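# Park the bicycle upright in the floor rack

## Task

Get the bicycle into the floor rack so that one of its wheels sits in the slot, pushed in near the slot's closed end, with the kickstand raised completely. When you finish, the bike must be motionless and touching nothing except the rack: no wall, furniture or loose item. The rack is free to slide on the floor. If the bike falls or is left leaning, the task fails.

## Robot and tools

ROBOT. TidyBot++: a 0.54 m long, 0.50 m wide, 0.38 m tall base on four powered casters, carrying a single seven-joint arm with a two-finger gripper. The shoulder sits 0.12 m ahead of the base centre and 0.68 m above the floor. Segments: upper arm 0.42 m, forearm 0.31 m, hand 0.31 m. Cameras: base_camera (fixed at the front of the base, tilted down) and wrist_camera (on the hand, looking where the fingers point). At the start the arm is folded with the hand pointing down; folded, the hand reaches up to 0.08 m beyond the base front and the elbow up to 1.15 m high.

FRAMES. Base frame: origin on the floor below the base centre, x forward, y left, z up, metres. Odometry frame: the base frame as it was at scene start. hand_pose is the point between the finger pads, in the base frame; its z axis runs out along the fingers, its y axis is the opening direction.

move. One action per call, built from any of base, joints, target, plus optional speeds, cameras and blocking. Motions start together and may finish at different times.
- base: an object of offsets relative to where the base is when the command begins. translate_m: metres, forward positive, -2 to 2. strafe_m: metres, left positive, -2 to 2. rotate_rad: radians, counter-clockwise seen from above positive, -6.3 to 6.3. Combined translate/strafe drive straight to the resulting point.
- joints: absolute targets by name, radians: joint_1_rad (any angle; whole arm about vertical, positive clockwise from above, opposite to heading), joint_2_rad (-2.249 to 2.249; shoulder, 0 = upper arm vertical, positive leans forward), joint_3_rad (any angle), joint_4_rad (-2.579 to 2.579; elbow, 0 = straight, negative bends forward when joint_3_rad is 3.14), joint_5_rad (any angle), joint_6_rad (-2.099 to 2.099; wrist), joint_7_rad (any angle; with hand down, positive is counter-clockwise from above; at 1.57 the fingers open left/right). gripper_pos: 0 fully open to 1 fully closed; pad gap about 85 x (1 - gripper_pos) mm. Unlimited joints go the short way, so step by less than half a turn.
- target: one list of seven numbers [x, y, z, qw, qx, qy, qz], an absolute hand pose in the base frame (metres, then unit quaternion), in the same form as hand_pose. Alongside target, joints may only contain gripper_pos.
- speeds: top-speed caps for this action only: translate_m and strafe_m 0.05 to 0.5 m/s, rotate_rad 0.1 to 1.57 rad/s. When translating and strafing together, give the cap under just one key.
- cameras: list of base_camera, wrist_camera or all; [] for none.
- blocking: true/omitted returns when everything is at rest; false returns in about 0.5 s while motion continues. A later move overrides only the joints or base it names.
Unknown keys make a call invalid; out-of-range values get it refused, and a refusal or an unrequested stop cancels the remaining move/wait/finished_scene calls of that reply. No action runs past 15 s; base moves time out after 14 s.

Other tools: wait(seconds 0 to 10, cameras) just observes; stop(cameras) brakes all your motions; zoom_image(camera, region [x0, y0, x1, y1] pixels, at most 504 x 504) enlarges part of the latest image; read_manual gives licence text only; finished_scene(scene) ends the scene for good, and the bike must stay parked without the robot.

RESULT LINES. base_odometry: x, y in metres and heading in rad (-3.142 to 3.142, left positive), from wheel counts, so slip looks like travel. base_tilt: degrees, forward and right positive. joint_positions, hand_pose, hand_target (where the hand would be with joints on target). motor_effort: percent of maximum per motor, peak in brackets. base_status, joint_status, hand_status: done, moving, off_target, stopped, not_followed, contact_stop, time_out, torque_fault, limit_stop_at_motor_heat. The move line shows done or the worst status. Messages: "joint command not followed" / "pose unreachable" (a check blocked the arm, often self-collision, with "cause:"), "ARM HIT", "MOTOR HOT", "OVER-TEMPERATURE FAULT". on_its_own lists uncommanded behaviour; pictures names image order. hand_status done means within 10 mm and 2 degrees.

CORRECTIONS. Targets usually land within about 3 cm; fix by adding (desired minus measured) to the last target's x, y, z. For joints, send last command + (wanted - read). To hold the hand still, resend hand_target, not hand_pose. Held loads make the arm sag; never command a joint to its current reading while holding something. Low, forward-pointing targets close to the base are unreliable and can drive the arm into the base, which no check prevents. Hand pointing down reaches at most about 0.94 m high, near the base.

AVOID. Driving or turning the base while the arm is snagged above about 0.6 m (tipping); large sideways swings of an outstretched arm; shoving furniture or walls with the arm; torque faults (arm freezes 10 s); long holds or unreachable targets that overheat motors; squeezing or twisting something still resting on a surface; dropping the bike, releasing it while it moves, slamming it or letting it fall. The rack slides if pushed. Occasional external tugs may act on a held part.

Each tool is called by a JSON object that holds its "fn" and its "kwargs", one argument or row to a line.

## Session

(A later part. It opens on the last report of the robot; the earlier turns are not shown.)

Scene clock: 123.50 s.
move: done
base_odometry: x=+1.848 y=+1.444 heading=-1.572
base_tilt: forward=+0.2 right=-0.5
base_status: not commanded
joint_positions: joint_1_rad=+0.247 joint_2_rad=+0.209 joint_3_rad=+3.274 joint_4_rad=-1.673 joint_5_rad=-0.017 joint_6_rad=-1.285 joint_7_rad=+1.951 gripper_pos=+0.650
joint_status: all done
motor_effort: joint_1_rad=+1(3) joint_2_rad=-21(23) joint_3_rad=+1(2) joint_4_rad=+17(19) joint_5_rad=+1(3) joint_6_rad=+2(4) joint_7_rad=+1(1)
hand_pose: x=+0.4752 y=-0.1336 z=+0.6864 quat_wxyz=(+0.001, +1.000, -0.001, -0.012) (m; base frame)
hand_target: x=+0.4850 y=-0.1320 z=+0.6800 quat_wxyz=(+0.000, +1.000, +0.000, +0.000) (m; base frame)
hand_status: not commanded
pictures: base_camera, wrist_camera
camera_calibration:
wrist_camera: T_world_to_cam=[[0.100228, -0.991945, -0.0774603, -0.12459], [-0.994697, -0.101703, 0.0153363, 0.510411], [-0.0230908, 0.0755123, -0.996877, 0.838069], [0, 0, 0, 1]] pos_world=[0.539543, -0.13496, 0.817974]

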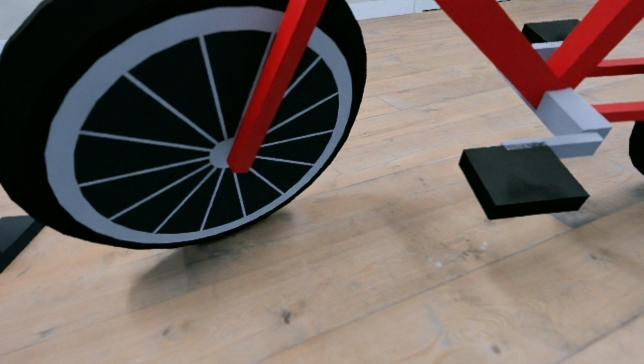

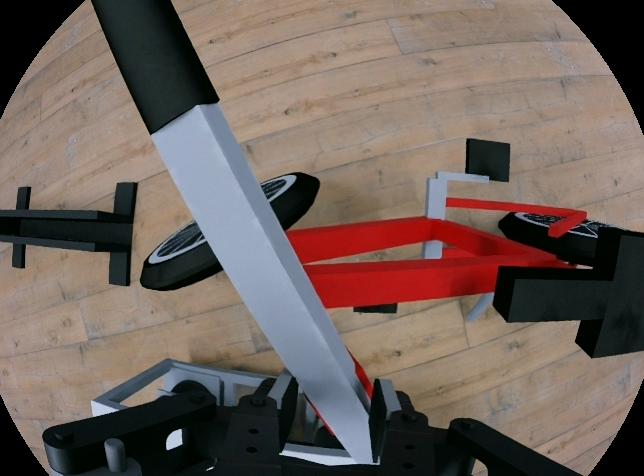

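{"fn": "move", "kwargs": {
  "joints": {"gripper_pos": 0.25}
}}

{"fn": "move", "kwargs": {
  "target": [0.485, -0.132, 0.82, 0, 1, 0, 0]
}}

Scene clock: 124.70 s.
move: done
base_odometry: x=+1.848 y=+1.444 heading=-1.572
base_tilt: forward=+0.2 right=-0.5
base_status: not commanded
joint_positions: joint_1_rad=+0.247 joint_2_rad=+0.209 joint_3_rad=+3.274 joint_4_rad=-1.673 joint_5_rad=-0.017 joint_6_rad=-1.285 joint_7_rad=+1.951 gripper_pos=+0.250
joint_status: all done
motor_effort: joint_1_rad=+0(1) joint_2_rad=-22(23) joint_3_rad=+0(1) joint_4_rad=+16(18) joint_5_rad=+1(2) joint_6_rad=-1(2) joint_7_rad=+1(1)
hand_pose: x=+0.4753 y=-0.1336 z=+0.6864 quat_wxyz=(+0.001, +1.000, -0.001, -0.012) (m; base frame)
hand_target: x=+0.4850 y=-0.1320 z=+0.6800 quat_wxyz=(+0.000, +1.000, +0.000, +0.000) (m; base frame)
hand_status: not commanded
pictures: base_camera, wrist_camera
camera_calibration:
wrist_camera: T_world_to_cam=[[0.10026, -0.991943, -0.0774421, -0.124617], [-0.994694, -0.101733, 0.0153101, 0.510446], [-0.0230651, 0.0754962, -0.996879, 0.838045], [0, 0, 0, 1]] pos_world=[0.539561, -0.134953, 0.817964]

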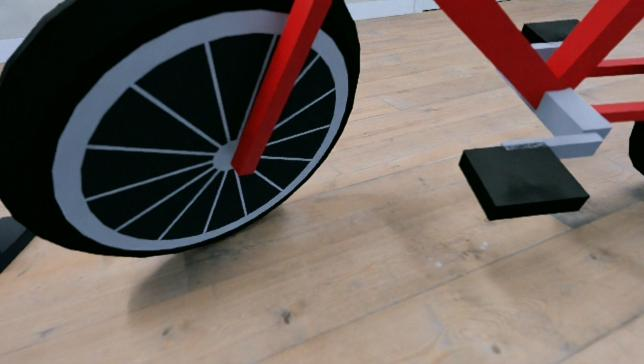

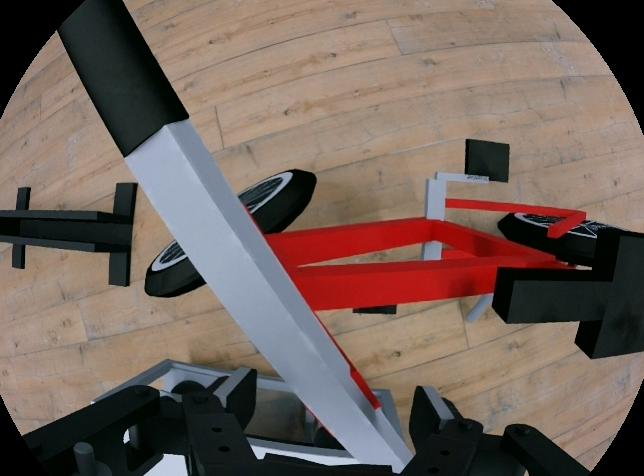

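Scene clock: 126.57 s.
move: off_target
base_odometry: x=+1.848 y=+1.444 heading=-1.572
base_tilt: forward=+0.2 right=-0.5
base_status: not commanded
joint_positions: joint_1_rad=+0.247 joint_2_rad=+0.192 joint_3_rad=+3.274 joint_4_rad=-1.292 joint_5_rad=-0.017 joint_6_rad=-1.626 joint_7_rad=+1.951 gripper_pos=+0.250
joint_status: not commanded
motor_effort: joint_1_rad=+0(2) joint_2_rad=-22(24) joint_3_rad=+0(1) joint_4_rad=+18(19) joint_5_rad=+0(2) joint_6_rad=+1(1) joint_7_rad=+1(1)
hand_pose: x=+0.4989 y=-0.1395 z=+0.8114 quat_wxyz=(+0.010, +1.000, +0.003, +0.014) (m; base frame)
hand_target: x=+0.4850 y=-0.1320 z=+0.8200 quat_wxyz=(+0.000, +1.000, +0.000, +0.000) (m; base frame)
hand_status: off_target (0.018 m and 2.0 deg from the pose sent, 0.134 m and 1.4 deg at the start)
pictures: base_camera, wrist_camera
camera_calibration:
wrist_camera: T_world_to_cam=[[0.110625, -0.992395, -0.0539839, -0.14741], [-0.993423, -0.108798, -0.0357038, 0.571187], [0.0295589, 0.0575786, -0.997903, 0.935754], [0, 0, 0, 1]] pos_world=[0.556077, -0.138024, 0.946228]

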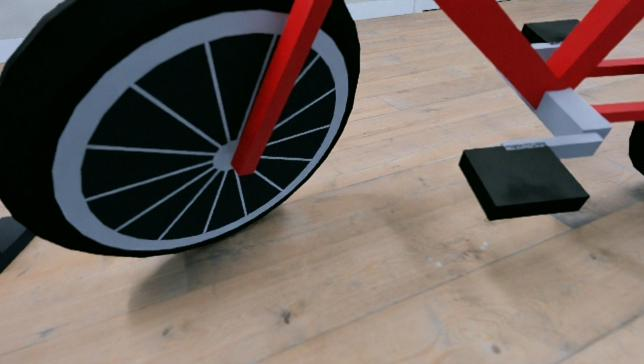

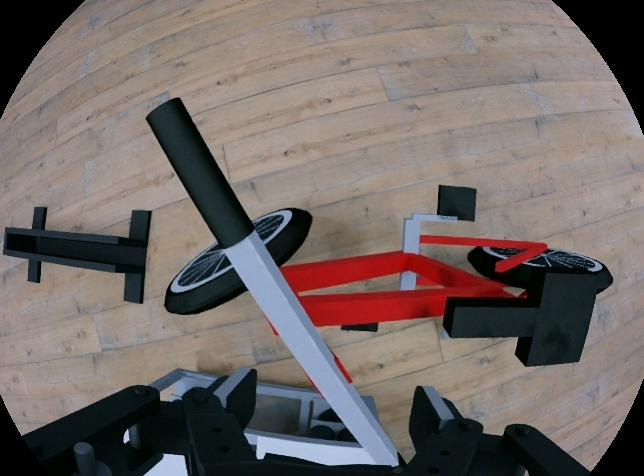

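{"fn": "move", "kwargs": {
  "base": {"strafe_m": 0.57},
  "joints": {"joint_1_rad": 0, "joint_2_rad": -0.3, "joint_3_rad": 3.14, "joint_4_rad": -1.9, "joint_5_rad": 0, "joint_6_rad": -1.3, "joint_7_rad": 1.57, "gripper_pos": 1.0}
}}

{"fn": "move", "kwargs": {
  "target": [0.42, 0.1, 0.28, 0, 1, 0, 0]
}}

Scene clock: 132.00 s.
move: done
base_odometry: x=+2.418 y=+1.444 heading=-1.573
base_tilt: forward=+0.2 right=-0.5
base_status: done
joint_positions: joint_1_rad=+0.011 joint_2_rad=-0.289 joint_3_rad=+3.158 joint_4_rad=-1.875 joint_5_rad=-0.017 joint_6_rad=-1.358 joint_7_rad=+1.644 gripper_pos=+0.999
joint_status: all done
motor_effort: joint_1_rad=+1(2) joint_2_rad=-7(25) joint_3_rad=+0(2) joint_4_rad=+18(21) joint_5_rad=+1(2) joint_6_rad=+2(3) joint_7_rad=+1(2)
hand_pose: x=+0.3748 y=-0.0007 z=+0.7753 quat_wxyz=(-0.006, +0.995, +0.022, +0.099) (m; base frame)
hand_target: x=+0.3833 y=+0.0018 z=+0.7723 quat_wxyz=(+0.000, +0.993, +0.000, +0.121) (m; base frame)
hand_status: not commanded
pictures: base_camera, wrist_camera
camera_calibration:
wrist_camera: T_world_to_cam=[[0.161121, -0.984982, -0.0620554, -0.0105497], [-0.967667, -0.145299, -0.206178, 0.584252], [0.194065, 0.0932684, -0.976545, 0.81713], [0, 0, 0, 1]] pos_world=[0.408485, -0.00171258, 0.917769]

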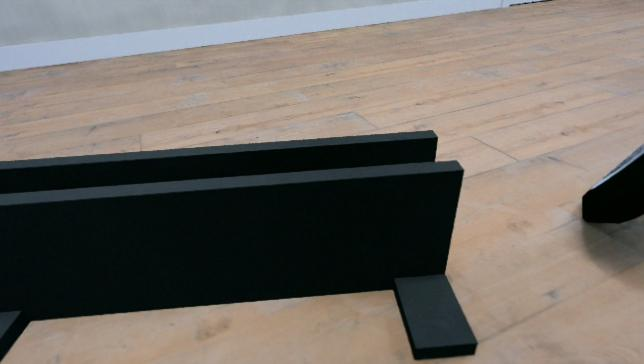

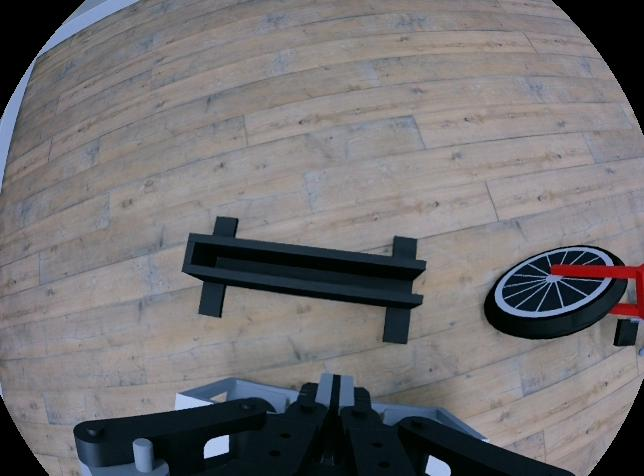

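Scene clock: 134.93 s.
move: off_target
base_odometry: x=+2.418 y=+1.444 heading=-1.573
base_tilt: forward=+0.2 right=-0.5
base_status: not commanded
joint_positions: joint_1_rad=-0.284 joint_2_rad=+1.011 joint_3_rad=+3.141 joint_4_rad=-2.233 joint_5_rad=-0.121 joint_6_rad=+0.073 joint_7_rad=+1.490 gripper_pos=+0.999
joint_status: not commanded
motor_effort: joint_1_rad=+1(2) joint_2_rad=-28(30) joint_3_rad=+0(1) joint_4_rad=-2(19) joint_5_rad=+0(2) joint_6_rad=+0(3) joint_7_rad=+1(1)
hand_pose: x=+0.4220 y=+0.0873 z=+0.2815 quat_wxyz=(+0.008, +0.999, +0.042, -0.013) (m; base frame)
hand_target: x=+0.4200 y=+0.1000 z=+0.2800 quat_wxyz=(+0.000, +1.000, +0.000, +0.000) (m; base frame)
hand_status: off_target (0.013 m and 5.1 deg from the pose sent, 0.507 m and 11.6 deg at the start)
pictures: base_camera, wrist_camera
camera_calibration:
wrist_camera: T_world_to_cam=[[0.183981, -0.980754, -0.065362, 0.0287596], [-0.982445, -0.185572, 0.0191223, 0.487177], [-0.0308837, 0.0606964, -0.997678, 0.421334], [0, 0, 0, 1]] pos_world=[0.486345, 0.0930392, 0.412919]

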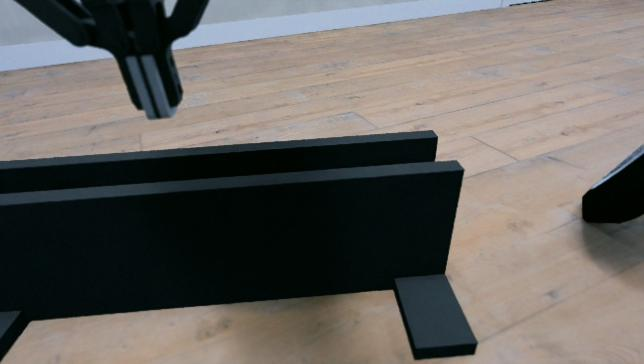

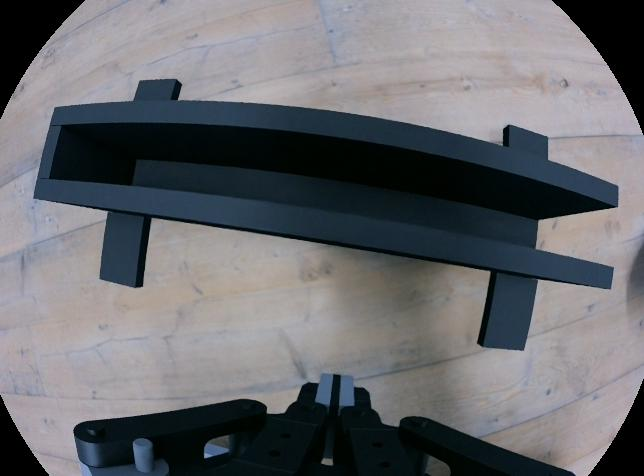

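{"fn": "move", "kwargs": {
  "target": [0.42, 0.12, 0.12, 0, 1, 0, 0]
}}

{"fn": "move", "kwargs": {
  "target": [0.50, 0.12, 0.11, 0, 1, 0, 0]
}}

{"fn": "move", "kwargs": {
  "target": [0.55, 0.12, 0.11, 0, 1, 0, 0]
}}

Scene clock: 139.23 s.
move: off_target
base_odometry: x=+2.418 y=+1.444 heading=-1.573
base_tilt: forward=+0.2 right=-0.5
base_status: not commanded
joint_positions: joint_1_rad=-0.316 joint_2_rad=+1.449 joint_3_rad=+3.115 joint_4_rad=-2.014 joint_5_rad=-0.132 joint_6_rad=+0.249 joint_7_rad=+1.470 gripper_pos=+0.999
joint_status: not commanded
motor_effort: joint_1_rad=+0(2) joint_2_rad=-30(32) joint_3_rad=-1(2) joint_4_rad=-6(7) joint_5_rad=+0(2) joint_6_rad=+0(1) joint_7_rad=+1(1)
hand_pose: x=+0.3972 y=+0.0984 z=+0.1246 quat_wxyz=(+0.013, +0.998, +0.046, -0.035) (m; base frame)
hand_target: x=+0.4200 y=+0.1200 z=+0.1200 quat_wxyz=(+0.000, +1.000, +0.000, +0.000) (m; base frame)
hand_status: off_target (0.032 m and 6.8 deg from the pose sent, 0.165 m and 5.1 deg at the start)
pictures: base_camera, wrist_camera
camera_calibration:
wrist_camera: T_world_to_cam=[[0.189651, -0.979918, -0.0615908, 0.0311761], [-0.979033, -0.193484, 0.0637017, 0.461763], [-0.0743392, 0.0482183, -0.996067, 0.281597], [0, 0, 0, 1]] pos_world=[0.467103, 0.106316, 0.252994]

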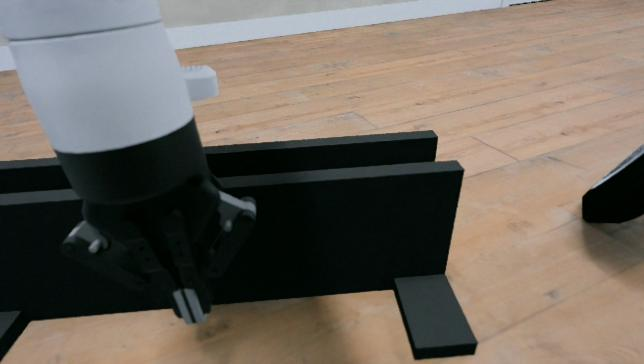

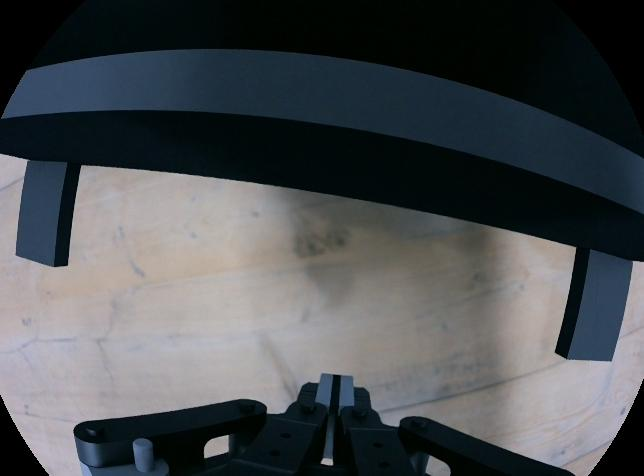

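Scene clock: 140.50 s.
move: off_target
base_odometry: x=+2.418 y=+1.444 heading=-1.573
base_tilt: forward=+0.2 right=-0.5
base_status: not commanded
joint_positions: joint_1_rad=-0.309 joint_2_rad=+1.450 joint_3_rad=+3.115 joint_4_rad=-1.785 joint_5_rad=-0.132 joint_6_rad=+0.107 joint_7_rad=+1.470 gripper_pos=+0.999
joint_status: not commanded
motor_effort: joint_1_rad=+1(1) joint_2_rad=-33(35) joint_3_rad=-1(1) joint_4_rad=+0(5) joint_5_rad=+1(2) joint_6_rad=+1(4) joint_7_rad=+1(1)
hand_pose: x=+0.4892 y=+0.1321 z=+0.1089 quat_wxyz=(-0.008, +0.999, +0.039, +0.005) (m; base frame)
hand_target: x=+0.5000 y=+0.1200 z=+0.1100 quat_wxyz=(+0.000, +1.000, +0.000, +0.000) (m; base frame)
hand_status: off_target (0.016 m and 4.6 deg from the pose sent, 0.106 m and 6.8 deg at the start)
pictures: base_camera, wrist_camera
camera_calibration:
wrist_camera: T_world_to_cam=[[0.182109, -0.979073, -0.0908465, 0.0525581], [-0.983267, -0.180874, -0.0217142, 0.569057], [0.00482795, 0.0932807, -0.995628, 0.226466], [0, 0, 0, 1]] pos_world=[0.54887, 0.133261, 0.242608]

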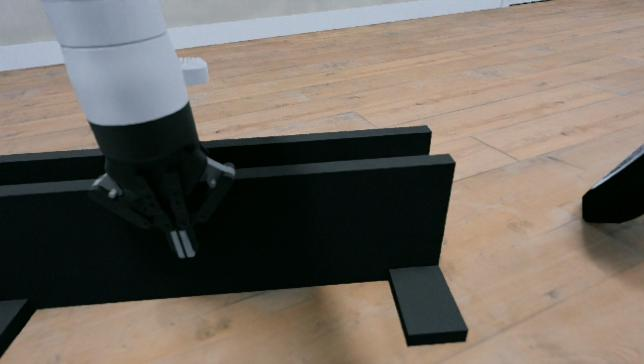

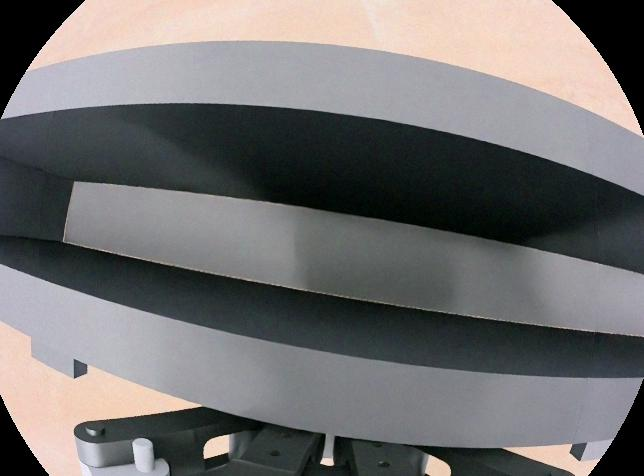

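Scene clock: 141.57 s.
move: off_target
base_odometry: x=+2.418 y=+1.444 heading=-1.573
base_tilt: forward=+0.2 right=-0.5
base_status: not commanded
joint_positions: joint_1_rad=-0.291 joint_2_rad=+1.450 joint_3_rad=+3.130 joint_4_rad=-1.620 joint_5_rad=-0.132 joint_6_rad=-0.035 joint_7_rad=+1.470 gripper_pos=+0.999
joint_status: not commanded
motor_effort: joint_1_rad=+0(2) joint_2_rad=-36(38) joint_3_rad=-1(2) joint_4_rad=+2(3) joint_5_rad=+0(2) joint_6_rad=+0(3) joint_7_rad=+1(1)
hand_pose: x=+0.5492 y=+0.1393 z=+0.1082 quat_wxyz=(-0.013, +0.999, +0.030, +0.016) (m; base frame)
hand_target: x=+0.5500 y=+0.1200 z=+0.1100 quat_wxyz=(+0.000, +1.000, +0.000, +0.000) (m; base frame)
hand_status: off_target (0.019 m and 4.1 deg from the pose sent, 0.062 m and 4.6 deg at the start)
pictures: base_camera, wrist_camera
camera_calibration:
wrist_camera: T_world_to_cam=[[0.164679, -0.98153, -0.0973672, 0.0592334], [-0.985937, -0.160961, -0.0449355, 0.630535], [0.0284332, 0.103398, -0.994234, 0.210301], [0, 0, 0, 1]] pos_world=[0.605934, 0.137886, 0.243189]

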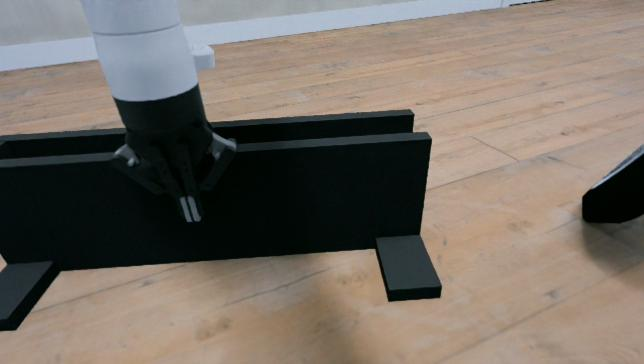

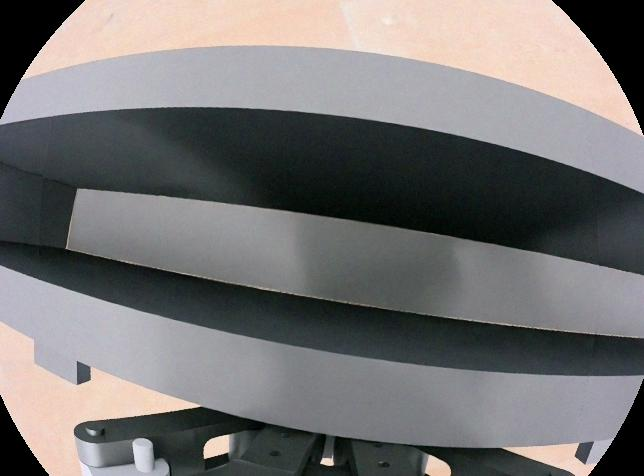

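{"fn": "move", "kwargs": {
  "target": [0.45, 0.10, 0.14, 0, 1, 0, 0],
  "cameras": []
}}

{"fn": "move", "kwargs": {
  "base": {"strafe_m": -0.57},
  "joints": {"joint_1_rad": 0.15, "joint_2_rad": 0.05, "joint_3_rad": 3.16, "joint_4_rad": -1.35, "joint_5_rad": 0, "joint_6_rad": -1.65, "joint_7_rad": 2.3, "gripper_pos": 0.3}
}}

Scene clock: 143.93 s.
move: off_target
base_odometry: x=+2.418 y=+1.444 heading=-1.573
base_tilt: forward=+0.2 right=-0.6
base_status: not commanded
joint_positions: joint_1_rad=-0.279 joint_2_rad=+1.404 joint_3_rad=+3.130 joint_4_rad=-1.952 joint_5_rad=-0.132 joint_6_rad=+0.161 joint_7_rad=+1.470 gripper_pos=+0.999
joint_status: not commanded
motor_effort: joint_1_rad=+1(1) joint_2_rad=-31(37) joint_3_rad=-1(1) joint_4_rad=-3(5) joint_5_rad=+1(1) joint_6_rad=+0(1) joint_7_rad=+1(1)
hand_pose: x=+0.4368 y=+0.0925 z=+0.1337 quat_wxyz=(+0.012, +0.999, +0.025, -0.025) (m; base frame)
hand_target: x=+0.4500 y=+0.1000 z=+0.1400 quat_wxyz=(+0.000, +1.000, +0.000, +0.000) (m; base frame)
hand_status: off_target (0.016 m and 4.3 deg from the pose sent, 0.111 m and 4.1 deg at the start)
pictures: none
No camera images: "cameras" was empty.

Scene clock: 147.00 s.
move: done
base_odometry: x=+1.848 y=+1.445 heading=-1.573
base_tilt: forward=+0.2 right=-0.5
base_status: done
joint_positions: joint_1_rad=+0.140 joint_2_rad=+0.054 joint_3_rad=+3.144 joint_4_rad=-1.365 joint_5_rad=-0.036 joint_6_rad=-1.590 joint_7_rad=+2.225 gripper_pos=+0.300
joint_status: all done
motor_effort: joint_1_rad=+0(4) joint_2_rad=-18(37) joint_3_rad=+0(4) joint_4_rad=+18(20) joint_5_rad=+0(3) joint_6_rad=+2(3) joint_7_rad=+1(2)
hand_pose: x=+0.4915 y=-0.0411 z=+0.8414 quat_wxyz=(+0.010, +0.965, +0.254, +0.068) (m; base frame)
hand_target: x=+0.4737 y=-0.0588 z=+0.8455 quat_wxyz=(+0.020, +0.960, +0.276, +0.041) (m; base frame)
hand_status: not commanded
pictures: base_camera, wrist_camera
camera_calibration:
wrist_camera: T_world_to_cam=[[0.584082, -0.811628, -0.0104005, -0.309338], [-0.805587, -0.578071, -0.12986, 0.543241], [0.0993859, 0.0842275, -0.991478, 0.921555], [0, 0, 0, 1]] pos_world=[0.526717, -0.0146556, 0.98103]

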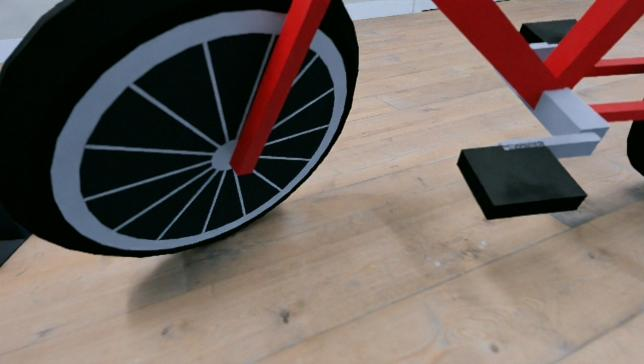

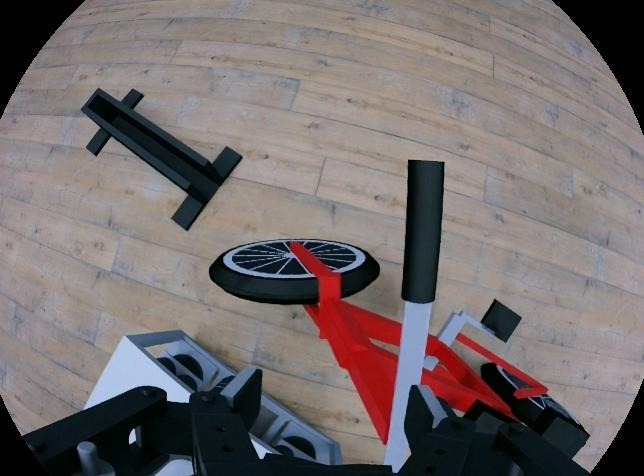

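{"fn": "move", "kwargs": {
  "target": [0.482, -0.142, 0.745, 0, 0.955, 0.297, 0]
}}

Scene clock: 152.67 s.
move: off_target
base_odometry: x=+1.848 y=+1.445 heading=-1.573
base_tilt: forward=+0.2 right=-0.5
base_status: not commanded
joint_positions: joint_1_rad=+0.304 joint_2_rad=+0.189 joint_3_rad=+3.210 joint_4_rad=-1.494 joint_5_rad=-0.036 joint_6_rad=-1.497 joint_7_rad=+2.492 gripper_pos=+0.300
joint_status: not commanded
motor_effort: joint_1_rad=+0(2) joint_2_rad=-22(25) joint_3_rad=+0(2) joint_4_rad=+16(20) joint_5_rad=+0(1) joint_6_rad=+0(2) joint_7_rad=+1(1)
hand_pose: x=+0.4782 y=-0.1255 z=+0.7491 quat_wxyz=(-0.020, +0.963, +0.270, -0.008) (m; base frame)
hand_target: x=+0.4820 y=-0.1420 z=+0.7450 quat_wxyz=(+0.000, +0.955, +0.297, +0.000) (m; base frame)
hand_status: off_target (0.017 m and 4.1 deg from the pose sent, 0.140 m and 9.4 deg at the start)
pictures: base_camera, wrist_camera
camera_calibration:
wrist_camera: T_world_to_cam=[[0.60122, -0.790003, -0.120122, -0.294303], [-0.796426, -0.604661, -0.00951741, 0.37395], [-0.0651141, 0.10139, -0.992714, 0.920246], [0, 0, 0, 1]] pos_world=[0.534685, -0.0996914, 0.881747]

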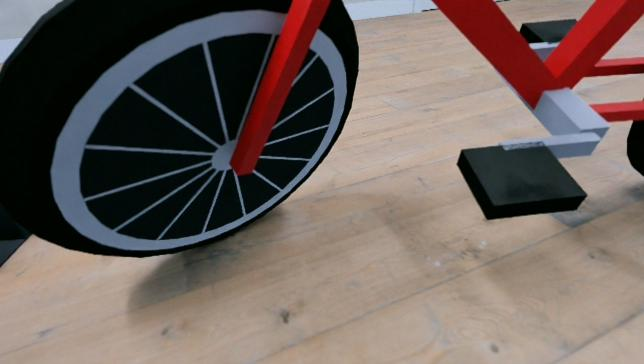

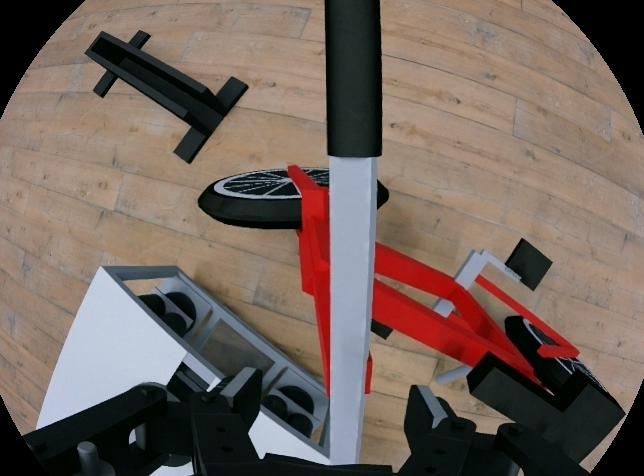

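{"fn": "move", "kwargs": {
  "target": [0.486, -0.142, 0.700, 0, 0.955, 0.297, 0],
  "cameras": ["wrist_camera"]
}}

{"fn": "move", "kwargs": {
  "target": [0.486, -0.142, 0.675, 0, 0.955, 0.297, 0],
  "cameras": ["wrist_camera"]
}}

Scene clock: 154.50 s.
move: off_target
base_odometry: x=+1.848 y=+1.445 heading=-1.573
base_tilt: forward=+0.2 right=-0.5
base_status: not commanded
joint_positions: joint_1_rad=+0.313 joint_2_rad=+0.209 joint_3_rad=+3.210 joint_4_rad=-1.598 joint_5_rad=-0.036 joint_6_rad=-1.367 joint_7_rad=+2.493 gripper_pos=+0.300
joint_status: not commanded
motor_effort: joint_1_rad=+0(1) joint_2_rad=-23(24) joint_3_rad=+0(1) joint_4_rad=+18(19) joint_5_rad=+1(1) joint_6_rad=+0(1) joint_7_rad=+1(1)
hand_pose: x=+0.4799 y=-0.1303 z=+0.7088 quat_wxyz=(-0.018, +0.964, +0.264, -0.007) (m; base frame)
hand_target: x=+0.4860 y=-0.1420 z=+0.7000 quat_wxyz=(+0.000, +0.955, +0.297, +0.000) (m; base frame)
hand_status: off_target (0.016 m and 4.5 deg from the pose sent, 0.052 m and 4.1 deg at the start)
pictures: wrist_camera
camera_calibration:
wrist_camera: T_world_to_cam=[[0.592425, -0.797428, -0.114639, -0.304595], [-0.803395, -0.595355, -0.0104474, 0.377173], [-0.0599197, 0.0982893, -0.993352, 0.878368], [0, 0, 0, 1]] pos_world=[0.5361, -0.104674, 0.841551]

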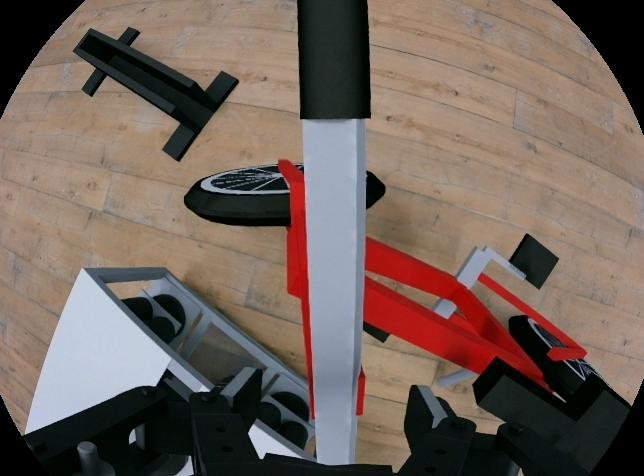

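Scene clock: 155.33 s.
move: off_target
base_odometry: x=+1.848 y=+1.445 heading=-1.573
base_tilt: forward=+0.2 right=-0.5
base_status: not commanded
joint_positions: joint_1_rad=+0.323 joint_2_rad=+0.224 joint_3_rad=+3.208 joint_4_rad=-1.658 joint_5_rad=-0.036 joint_6_rad=-1.287 joint_7_rad=+2.493 gripper_pos=+0.300
joint_status: not commanded
motor_effort: joint_1_rad=+1(2) joint_2_rad=-22(24) joint_3_rad=+0(0) joint_4_rad=+16(18) joint_5_rad=+1(1) joint_6_rad=+0(1) joint_7_rad=+1(1)
hand_pose: x=+0.4799 y=-0.1342 z=+0.6844 quat_wxyz=(-0.016, +0.966, +0.259, -0.005) (m; base frame)
hand_target: x=+0.4860 y=-0.1420 z=+0.6750 quat_wxyz=(+0.000, +0.955, +0.297, +0.000) (m; base frame)
hand_status: off_target (0.014 m and 4.9 deg from the pose sent, 0.036 m and 4.5 deg at the start)
pictures: wrist_camera
camera_calibration:
wrist_camera: T_world_to_cam=[[0.584243, -0.804072, -0.11013, -0.310549], [-0.809697, -0.586731, -0.011676, 0.379578], [-0.0552283, 0.0959935, -0.993849, 0.852321], [0, 0, 0, 1]] pos_world=[0.535852, -0.108811, 0.817309]

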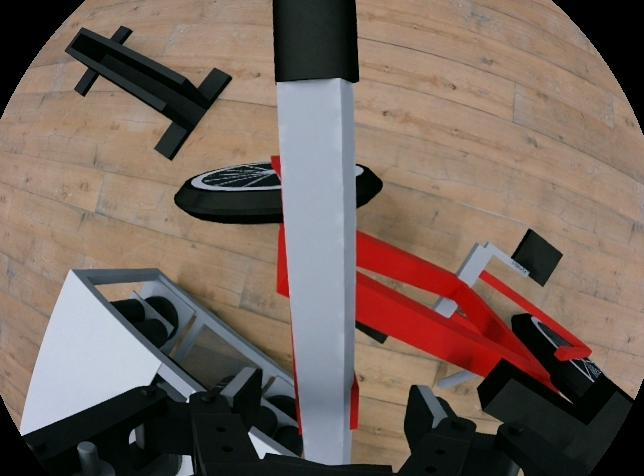

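{"fn": "move", "kwargs": {
  "joints": {"gripper_pos": 0.65},
  "cameras": []
}}

{"fn": "move", "kwargs": {
  "joints": {"gripper_pos": 1.0},
  "cameras": []
}}

{"fn": "move", "kwargs": {
  "target": [0.486, -0.142, 0.678, 0, 0.990, 0.139, 0],
  "cameras": []
}}

{"fn": "move", "kwargs": {
  "target": [0.510, -0.142, 0.680, 0, 1, -0.02, 0]
}}

Scene clock: 156.70 s.
move: done
base_odometry: x=+1.848 y=+1.445 heading=-1.573
base_tilt: forward=+0.2 right=-0.5
base_status: not commanded
joint_positions: joint_1_rad=+0.323 joint_2_rad=+0.224 joint_3_rad=+3.204 joint_4_rad=-1.661 joint_5_rad=-0.036 joint_6_rad=-1.287 joint_7_rad=+2.493 gripper_pos=+0.650
joint_status: all done
motor_effort: joint_1_rad=+1(2) joint_2_rad=-22(23) joint_3_rad=+0(2) joint_4_rad=+18(18) joint_5_rad=+1(3) joint_6_rad=+1(3) joint_7_rad=+1(1)
hand_pose: x=+0.4796 y=-0.1325 z=+0.6838 quat_wxyz=(-0.017, +0.965, +0.261, -0.006) (m; base frame)
hand_target: x=+0.4860 y=-0.1420 z=+0.6750 quat_wxyz=(+0.000, +0.955, +0.297, +0.000) (m; base frame)
hand_status: not commanded
pictures: none
No camera images: "cameras" was empty.

Scene clock: 157.43 s.
move: off_target
base_odometry: x=+1.848 y=+1.445 heading=-1.573
base_tilt: forward=+0.2 right=-0.5
base_status: not commanded
joint_positions: joint_1_rad=+0.324 joint_2_rad=+0.216 joint_3_rad=+3.198 joint_4_rad=-1.663 joint_5_rad=-0.035 joint_6_rad=-1.286 joint_7_rad=+2.493 gripper_pos=+0.812
joint_status: gripper_pos off_target (ended at +0.812, target +1.000)
motor_effort: joint_1_rad=+2(4) joint_2_rad=-19(22) joint_3_rad=+1(3) joint_4_rad=+16(19) joint_5_rad=+2(4) joint_6_rad=+3(6) joint_7_rad=+1(2)
hand_pose: x=+0.4793 y=-0.1311 z=+0.6864 quat_wxyz=(-0.015, +0.965, +0.263, -0.003) (m; base frame)
hand_target: x=+0.4860 y=-0.1420 z=+0.6750 quat_wxyz=(+0.000, +0.955, +0.297, +0.000) (m; base frame)
hand_status: not commanded
pictures: none
No camera images: "cameras" was empty.

Scene clock: 158.17 s.
move: off_target
base_odometry: x=+1.848 y=+1.445 heading=-1.573
base_tilt: forward=+0.2 right=-0.5
base_status: not commanded
joint_positions: joint_1_rad=+0.306 joint_2_rad=+0.215 joint_3_rad=+3.219 joint_4_rad=-1.661 joint_5_rad=-0.034 joint_6_rad=-1.283 joint_7_rad=+2.289 gripper_pos=+0.815
joint_status: not commanded
motor_effort: joint_1_rad=+1(2) joint_2_rad=-19(21) joint_3_rad=+1(1) joint_4_rad=+14(17) joint_5_rad=-2(3) joint_6_rad=+1(3) joint_7_rad=-1(1)
hand_pose: x=+0.4807 y=-0.1328 z=+0.6872 quat_wxyz=(-0.011, +0.987, +0.162, -0.003) (m; base frame)
hand_target: x=+0.4860 y=-0.1420 z=+0.6780 quat_wxyz=(+0.000, +0.990, +0.139, +0.000) (m; base frame)
hand_status: off_target (0.014 m and 3.0 deg from the pose sent, 0.015 m and 14.6 deg at the start)
pictures: none
No camera images: "cameras" was empty.

Scene clock: 159.30 s.
move: off_target
base_odometry: x=+1.848 y=+1.445 heading=-1.573
base_tilt: forward=+0.1 right=-0.5
base_status: not commanded
joint_positions: joint_1_rad=+0.289 joint_2_rad=+0.238 joint_3_rad=+3.243 joint_4_rad=-1.625 joint_5_rad=-0.031 joint_6_rad=-1.299 joint_7_rad=+1.996 gripper_pos=+0.817
joint_status: not commanded
motor_effort: joint_1_rad=-2(3) joint_2_rad=-18(20) joint_3_rad=-1(2) joint_4_rad=+21(21) joint_5_rad=-3(4) joint_6_rad=+10(10) joint_7_rad=-1(2)
hand_pose: x=+0.4890 y=-0.1393 z=+0.6890 quat_wxyz=(-0.007, +1.000, +0.014, -0.008) (m; base frame)
hand_target: x=+0.5100 y=-0.1420 z=+0.6800 quat_wxyz=(+0.000, +1.000, -0.020, +0.000) (m; base frame)
hand_status: off_target (0.023 m and 4.1 deg from the pose sent, 0.032 m and 21.0 deg at the start)
pictures: base_camera, wrist_camera
camera_calibration:
wrist_camera: T_world_to_cam=[[0.130848, -0.987156, -0.0916602, -0.13593], [-0.991275, -0.131754, 0.00387964, 0.525515], [-0.0159064, 0.0903528, -0.995783, 0.839144], [0, 0, 0, 1]] pos_world=[0.552064, -0.140765, 0.821107]

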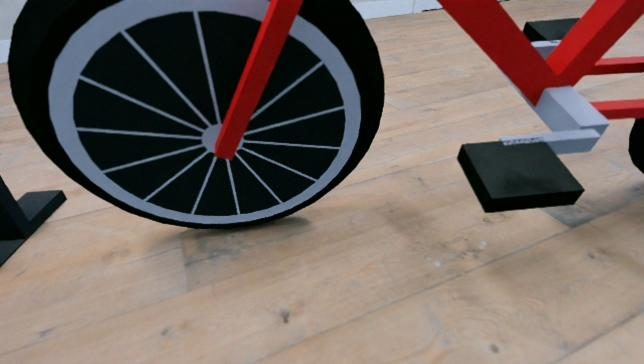

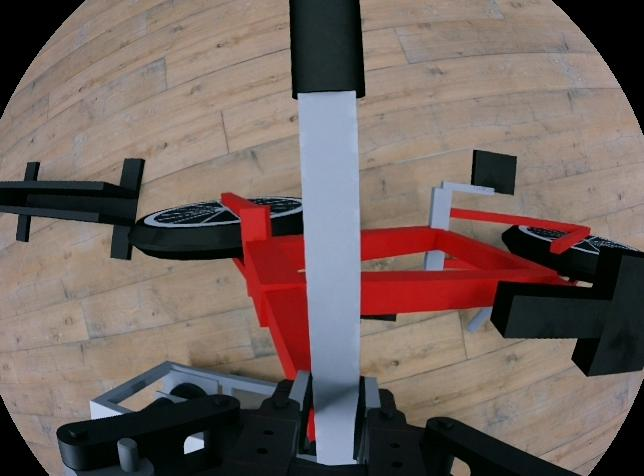

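{"fn": "zoom_image", "kwargs": {
  "camera": "base_camera",
  "region": [0, 140, 260, 300]
}}

{"fn": "zoom_image", "kwargs": {
  "camera": "wrist_camera",
  "region": [0, 130, 340, 300]
}}

Scaled by 1.938.

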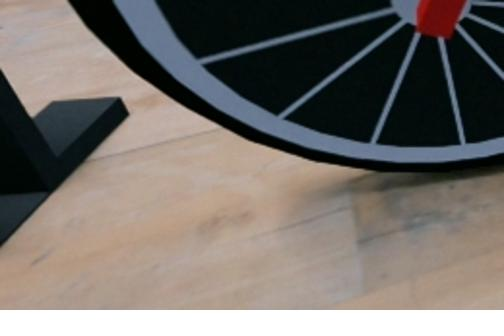

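Scaled by 1.482.

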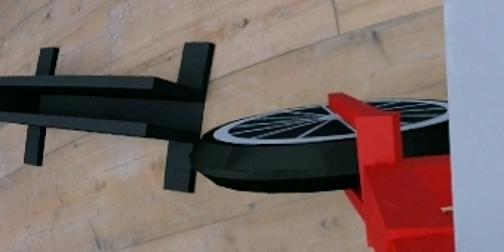

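{"fn": "move", "kwargs": {
  "target": [0.520, -0.142, 0.682, 0, 0.989, -0.148, 0]
}}

Scene clock: 170.20 s.
move: off_target
base_odometry: x=+1.848 y=+1.445 heading=-1.573
base_tilt: forward=+0.2 right=-0.5
base_status: not commanded
joint_positions: joint_1_rad=+0.256 joint_2_rad=+0.262 joint_3_rad=+3.280 joint_4_rad=-1.586 joint_5_rad=-0.034 joint_6_rad=-1.310 joint_7_rad=+1.730 gripper_pos=+0.841
joint_status: not commanded
motor_effort: joint_1_rad=-2(3) joint_2_rad=-17(22) joint_3_rad=-1(3) joint_4_rad=+19(22) joint_5_rad=-2(6) joint_6_rad=+9(11) joint_7_rad=+1(3)
hand_pose: x=+0.5007 y=-0.1437 z=+0.6914 quat_wxyz=(-0.001, +0.993, -0.120, -0.007) (m; base frame)
hand_target: x=+0.5200 y=-0.1420 z=+0.6820 quat_wxyz=(+0.000, +0.989, -0.148, +0.000) (m; base frame)
hand_status: off_target (0.022 m and 3.4 deg from the pose sent, 0.032 m and 18.7 deg at the start)
pictures: base_camera, wrist_camera
camera_calibration:
wrist_camera: T_world_to_cam=[[-0.136312, -0.98762, -0.0776229, -0.0175855], [-0.990647, 0.136371, 0.0045695, 0.574221], [0.00607258, 0.0775198, -0.996972, 0.83012], [0, 0, 0, 1]] pos_world=[0.561413, -0.160026, 0.823618]

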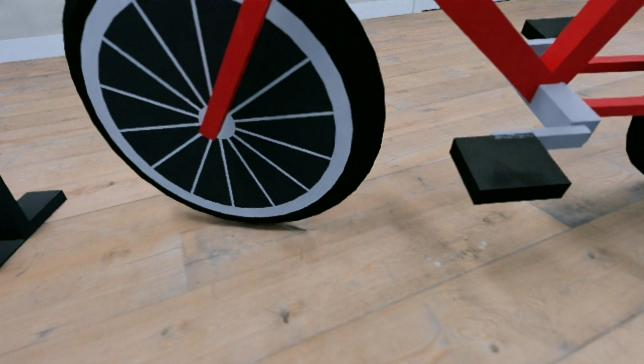

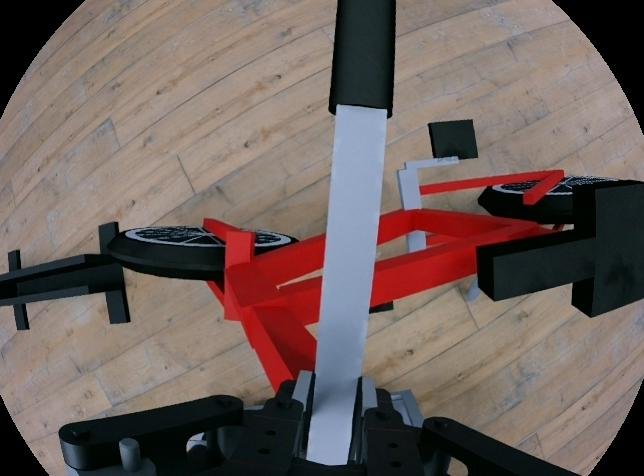

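{"fn": "move", "kwargs": {
  "target": [0.520, -0.142, 0.682, 0, 0.998, -0.06, 0]
}}

Scene clock: 171.90 s.
move: off_target
base_odometry: x=+1.848 y=+1.445 heading=-1.573
base_tilt: forward=+0.2 right=-0.5
base_status: not commanded
joint_positions: joint_1_rad=+0.262 joint_2_rad=+0.260 joint_3_rad=+3.275 joint_4_rad=-1.586 joint_5_rad=-0.034 joint_6_rad=-1.310 joint_7_rad=+1.819 gripper_pos=+0.841
joint_status: not commanded
motor_effort: joint_1_rad=-1(4) joint_2_rad=-17(19) joint_3_rad=-2(3) joint_4_rad=+20(21) joint_5_rad=-2(4) joint_6_rad=+9(11) joint_7_rad=+2(2)
hand_pose: x=+0.5003 y=-0.1444 z=+0.6920 quat_wxyz=(-0.001, +0.997, -0.076, -0.006) (m; base frame)
hand_target: x=+0.5200 y=-0.1420 z=+0.6820 quat_wxyz=(+0.000, +0.998, -0.060, +0.000) (m; base frame)
hand_status: off_target (0.022 m and 2.0 deg from the pose sent, 0.022 m and 6.9 deg at the start)
pictures: base_camera, wrist_camera
camera_calibration:
wrist_camera: T_world_to_cam=[[-0.0493048, -0.995635, -0.0792472, -0.061889], [-0.998783, 0.0492459, 0.0026997, 0.566767], [0.00121468, 0.0792839, -0.996851, 0.833444], [0, 0, 0, 1]] pos_world=[0.562014, -0.155608, 0.824386]

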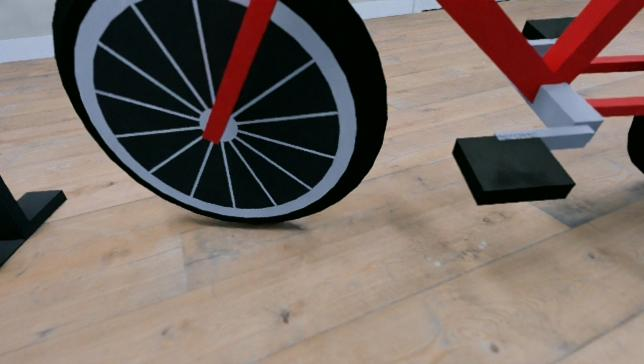

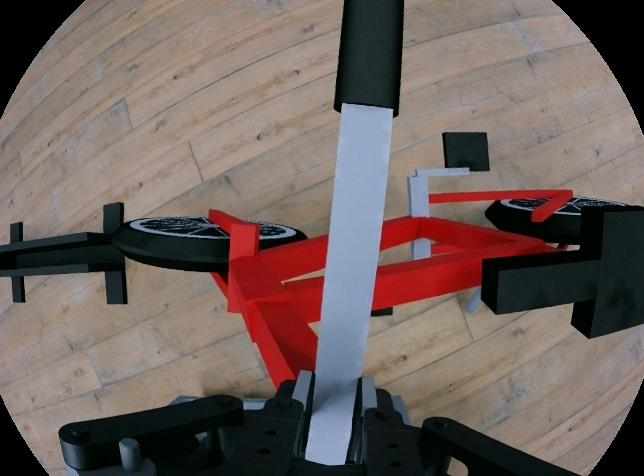

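{"fn": "move", "kwargs": {
  "target": [0.520, -0.142, 0.682, 0, 1, 0.005, 0],
  "cameras": ["base_camera"]
}}

{"fn": "move", "kwargs": {
  "base": {"strafe_m": 0.08},
  "speeds": {"strafe_m": 0.1}
}}

Scene clock: 173.47 s.
move: off_target
base_odometry: x=+1.848 y=+1.445 heading=-1.573
base_tilt: forward=+0.2 right=-0.5
base_status: not commanded
joint_positions: joint_1_rad=+0.274 joint_2_rad=+0.259 joint_3_rad=+3.265 joint_4_rad=-1.586 joint_5_rad=-0.031 joint_6_rad=-1.310 joint_7_rad=+1.912 gripper_pos=+0.841
joint_status: not commanded
motor_effort: joint_1_rad=-2(4) joint_2_rad=-18(18) joint_3_rad=-2(3) joint_4_rad=+20(20) joint_5_rad=-2(4) joint_6_rad=+9(11) joint_7_rad=+2(3)
hand_pose: x=+0.4997 y=-0.1460 z=+0.6926 quat_wxyz=(-0.001, +1.000, -0.030, -0.006) (m; base frame)
hand_target: x=+0.5200 y=-0.1420 z=+0.6820 quat_wxyz=(+0.000, +1.000, +0.005, +0.000) (m; base frame)
hand_status: off_target (0.023 m and 4.1 deg from the pose sent, 0.022 m and 9.3 deg at the start)
pictures: base_camera

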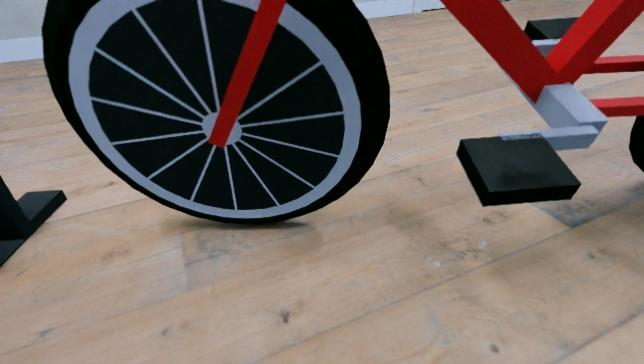

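Scene clock: 174.87 s.
move: done
base_odometry: x=+1.928 y=+1.445 heading=-1.573
base_tilt: forward=+0.2 right=-0.5
base_status: done
joint_positions: joint_1_rad=+0.280 joint_2_rad=+0.266 joint_3_rad=+3.260 joint_4_rad=-1.579 joint_5_rad=-0.014 joint_6_rad=-1.316 joint_7_rad=+1.912 gripper_pos=+0.841
joint_status: not commanded
motor_effort: joint_1_rad=-1(6) joint_2_rad=-18(21) joint_3_rad=-2(6) joint_4_rad=+19(20) joint_5_rad=-4(7) joint_6_rad=+7(9) joint_7_rad=+1(2)
hand_pose: x=+0.4987 y=-0.1516 z=+0.6920 quat_wxyz=(+0.005, +1.000, -0.029, -0.011) (m; base frame)
hand_target: x=+0.5200 y=-0.1420 z=+0.6820 quat_wxyz=(+0.000, +1.000, +0.005, +0.000) (m; base frame)
hand_status: not commanded
pictures: base_camera, wrist_camera
camera_calibration:
wrist_camera: T_world_to_cam=[[0.0450791, -0.996685, -0.0677221, -0.124351], [-0.998858, -0.0460449, 0.0127676, 0.544083], [-0.0158436, 0.0670692, -0.997623, 0.841128], [0, 0, 0, 1]] pos_world=[0.562394, -0.155301, 0.82376]

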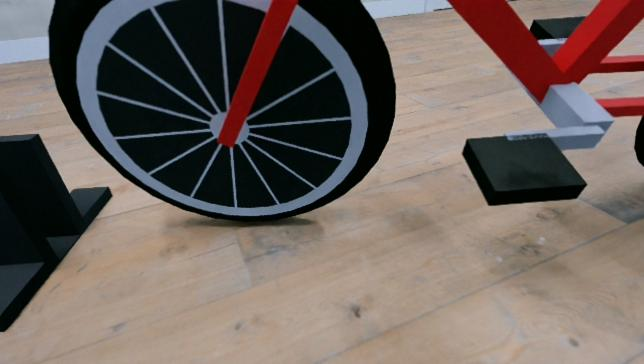

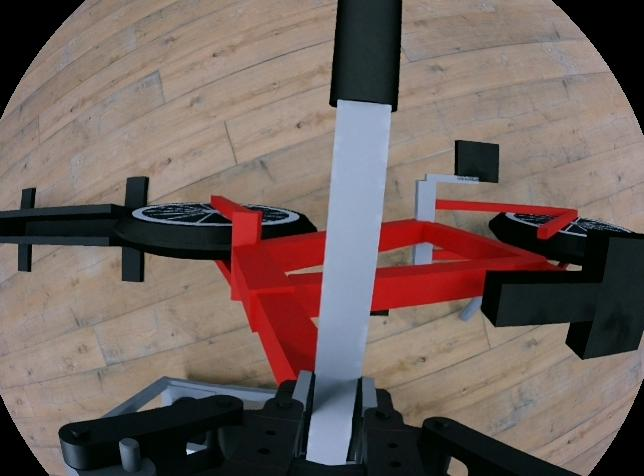

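{"fn": "zoom_image", "kwargs": {
  "camera": "base_camera",
  "region": [0, 100, 340, 340]
}}

{"fn": "zoom_image", "kwargs": {
  "camera": "wrist_camera",
  "region": [0, 150, 330, 310]
}}

Scaled by 1.482.

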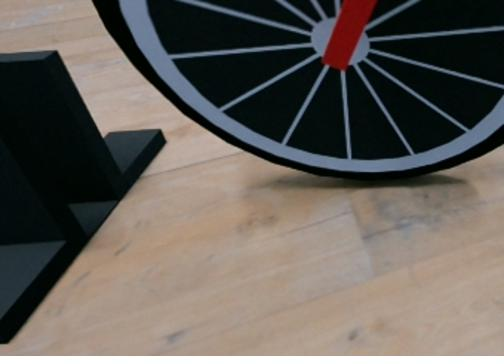

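Scaled by 1.527.

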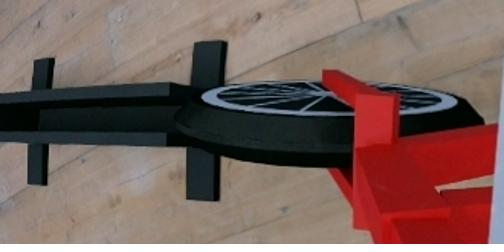

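{"fn": "move", "kwargs": {
  "target": [0.515, -0.142, 0.682, 0, 0.989, -0.148, 0],
  "cameras": ["base_camera"]
}}

{"fn": "move", "kwargs": {
  "base": {"strafe_m": -0.15},
  "speeds": {"strafe_m": 0.1}
}}

Scene clock: 178.33 s.
move: off_target
base_odometry: x=+1.928 y=+1.445 heading=-1.573
base_tilt: forward=+0.2 right=-0.5
base_status: not commanded
joint_positions: joint_1_rad=+0.254 joint_2_rad=+0.267 joint_3_rad=+3.287 joint_4_rad=-1.578 joint_5_rad=-0.014 joint_6_rad=-1.307 joint_7_rad=+1.721 gripper_pos=+0.841
joint_status: not commanded
motor_effort: joint_1_rad=-2(2) joint_2_rad=-20(24) joint_3_rad=-1(2) joint_4_rad=+16(19) joint_5_rad=-3(5) joint_6_rad=+5(7) joint_7_rad=-1(2)
hand_pose: x=+0.5017 y=-0.1528 z=+0.6919 quat_wxyz=(+0.011, +0.992, -0.124, -0.007) (m; base frame)
hand_target: x=+0.5150 y=-0.1420 z=+0.6820 quat_wxyz=(+0.000, +0.989, -0.148, +0.000) (m; base frame)
hand_status: off_target (0.020 m and 3.2 deg from the pose sent, 0.021 m and 13.8 deg at the start)
pictures: base_camera

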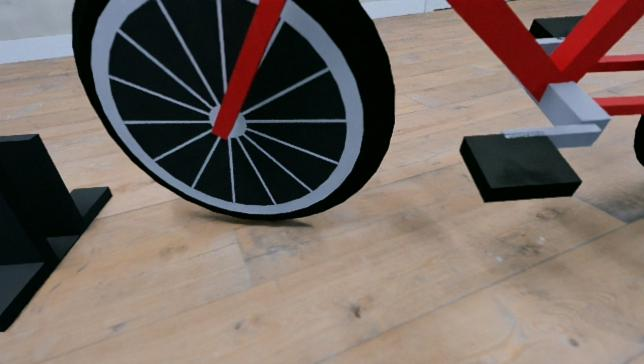

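Scene clock: 180.40 s.
move: done
base_odometry: x=+1.778 y=+1.445 heading=-1.573
base_tilt: forward=+0.2 right=-0.5
base_status: done
joint_positions: joint_1_rad=+0.249 joint_2_rad=+0.259 joint_3_rad=+3.296 joint_4_rad=-1.582 joint_5_rad=-0.032 joint_6_rad=-1.322 joint_7_rad=+1.721 gripper_pos=+0.841
joint_status: not commanded
motor_effort: joint_1_rad=-1(4) joint_2_rad=-17(21) joint_3_rad=-1(4) joint_4_rad=+20(22) joint_5_rad=-1(5) joint_6_rad=+10(12) joint_7_rad=+1(2)
hand_pose: x=+0.4978 y=-0.1464 z=+0.6939 quat_wxyz=(+0.001, +0.992, -0.128, -0.010) (m; base frame)
hand_target: x=+0.5150 y=-0.1420 z=+0.6820 quat_wxyz=(+0.000, +0.989, -0.148, +0.000) (m; base frame)
hand_status: not commanded
pictures: base_camera, wrist_camera
camera_calibration:
wrist_camera: T_world_to_cam=[[-0.152218, -0.985611, -0.0734865, -0.0151135], [-0.988346, 0.151907, 0.00983022, 0.569185], [0.00147435, 0.0741264, -0.997248, 0.834814], [0, 0, 0, 1]] pos_world=[0.559021, -0.163241, 0.825811]

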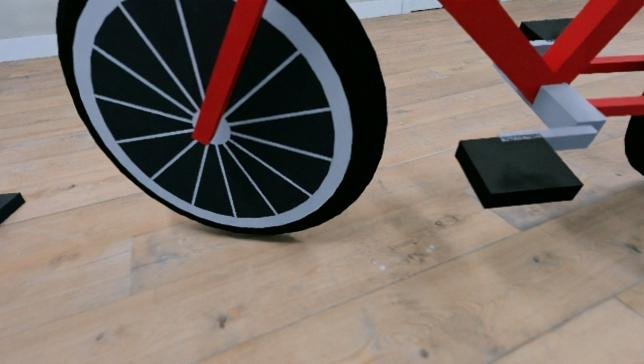

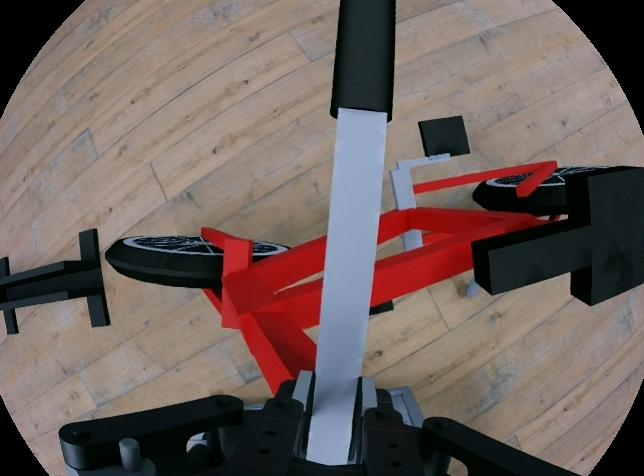

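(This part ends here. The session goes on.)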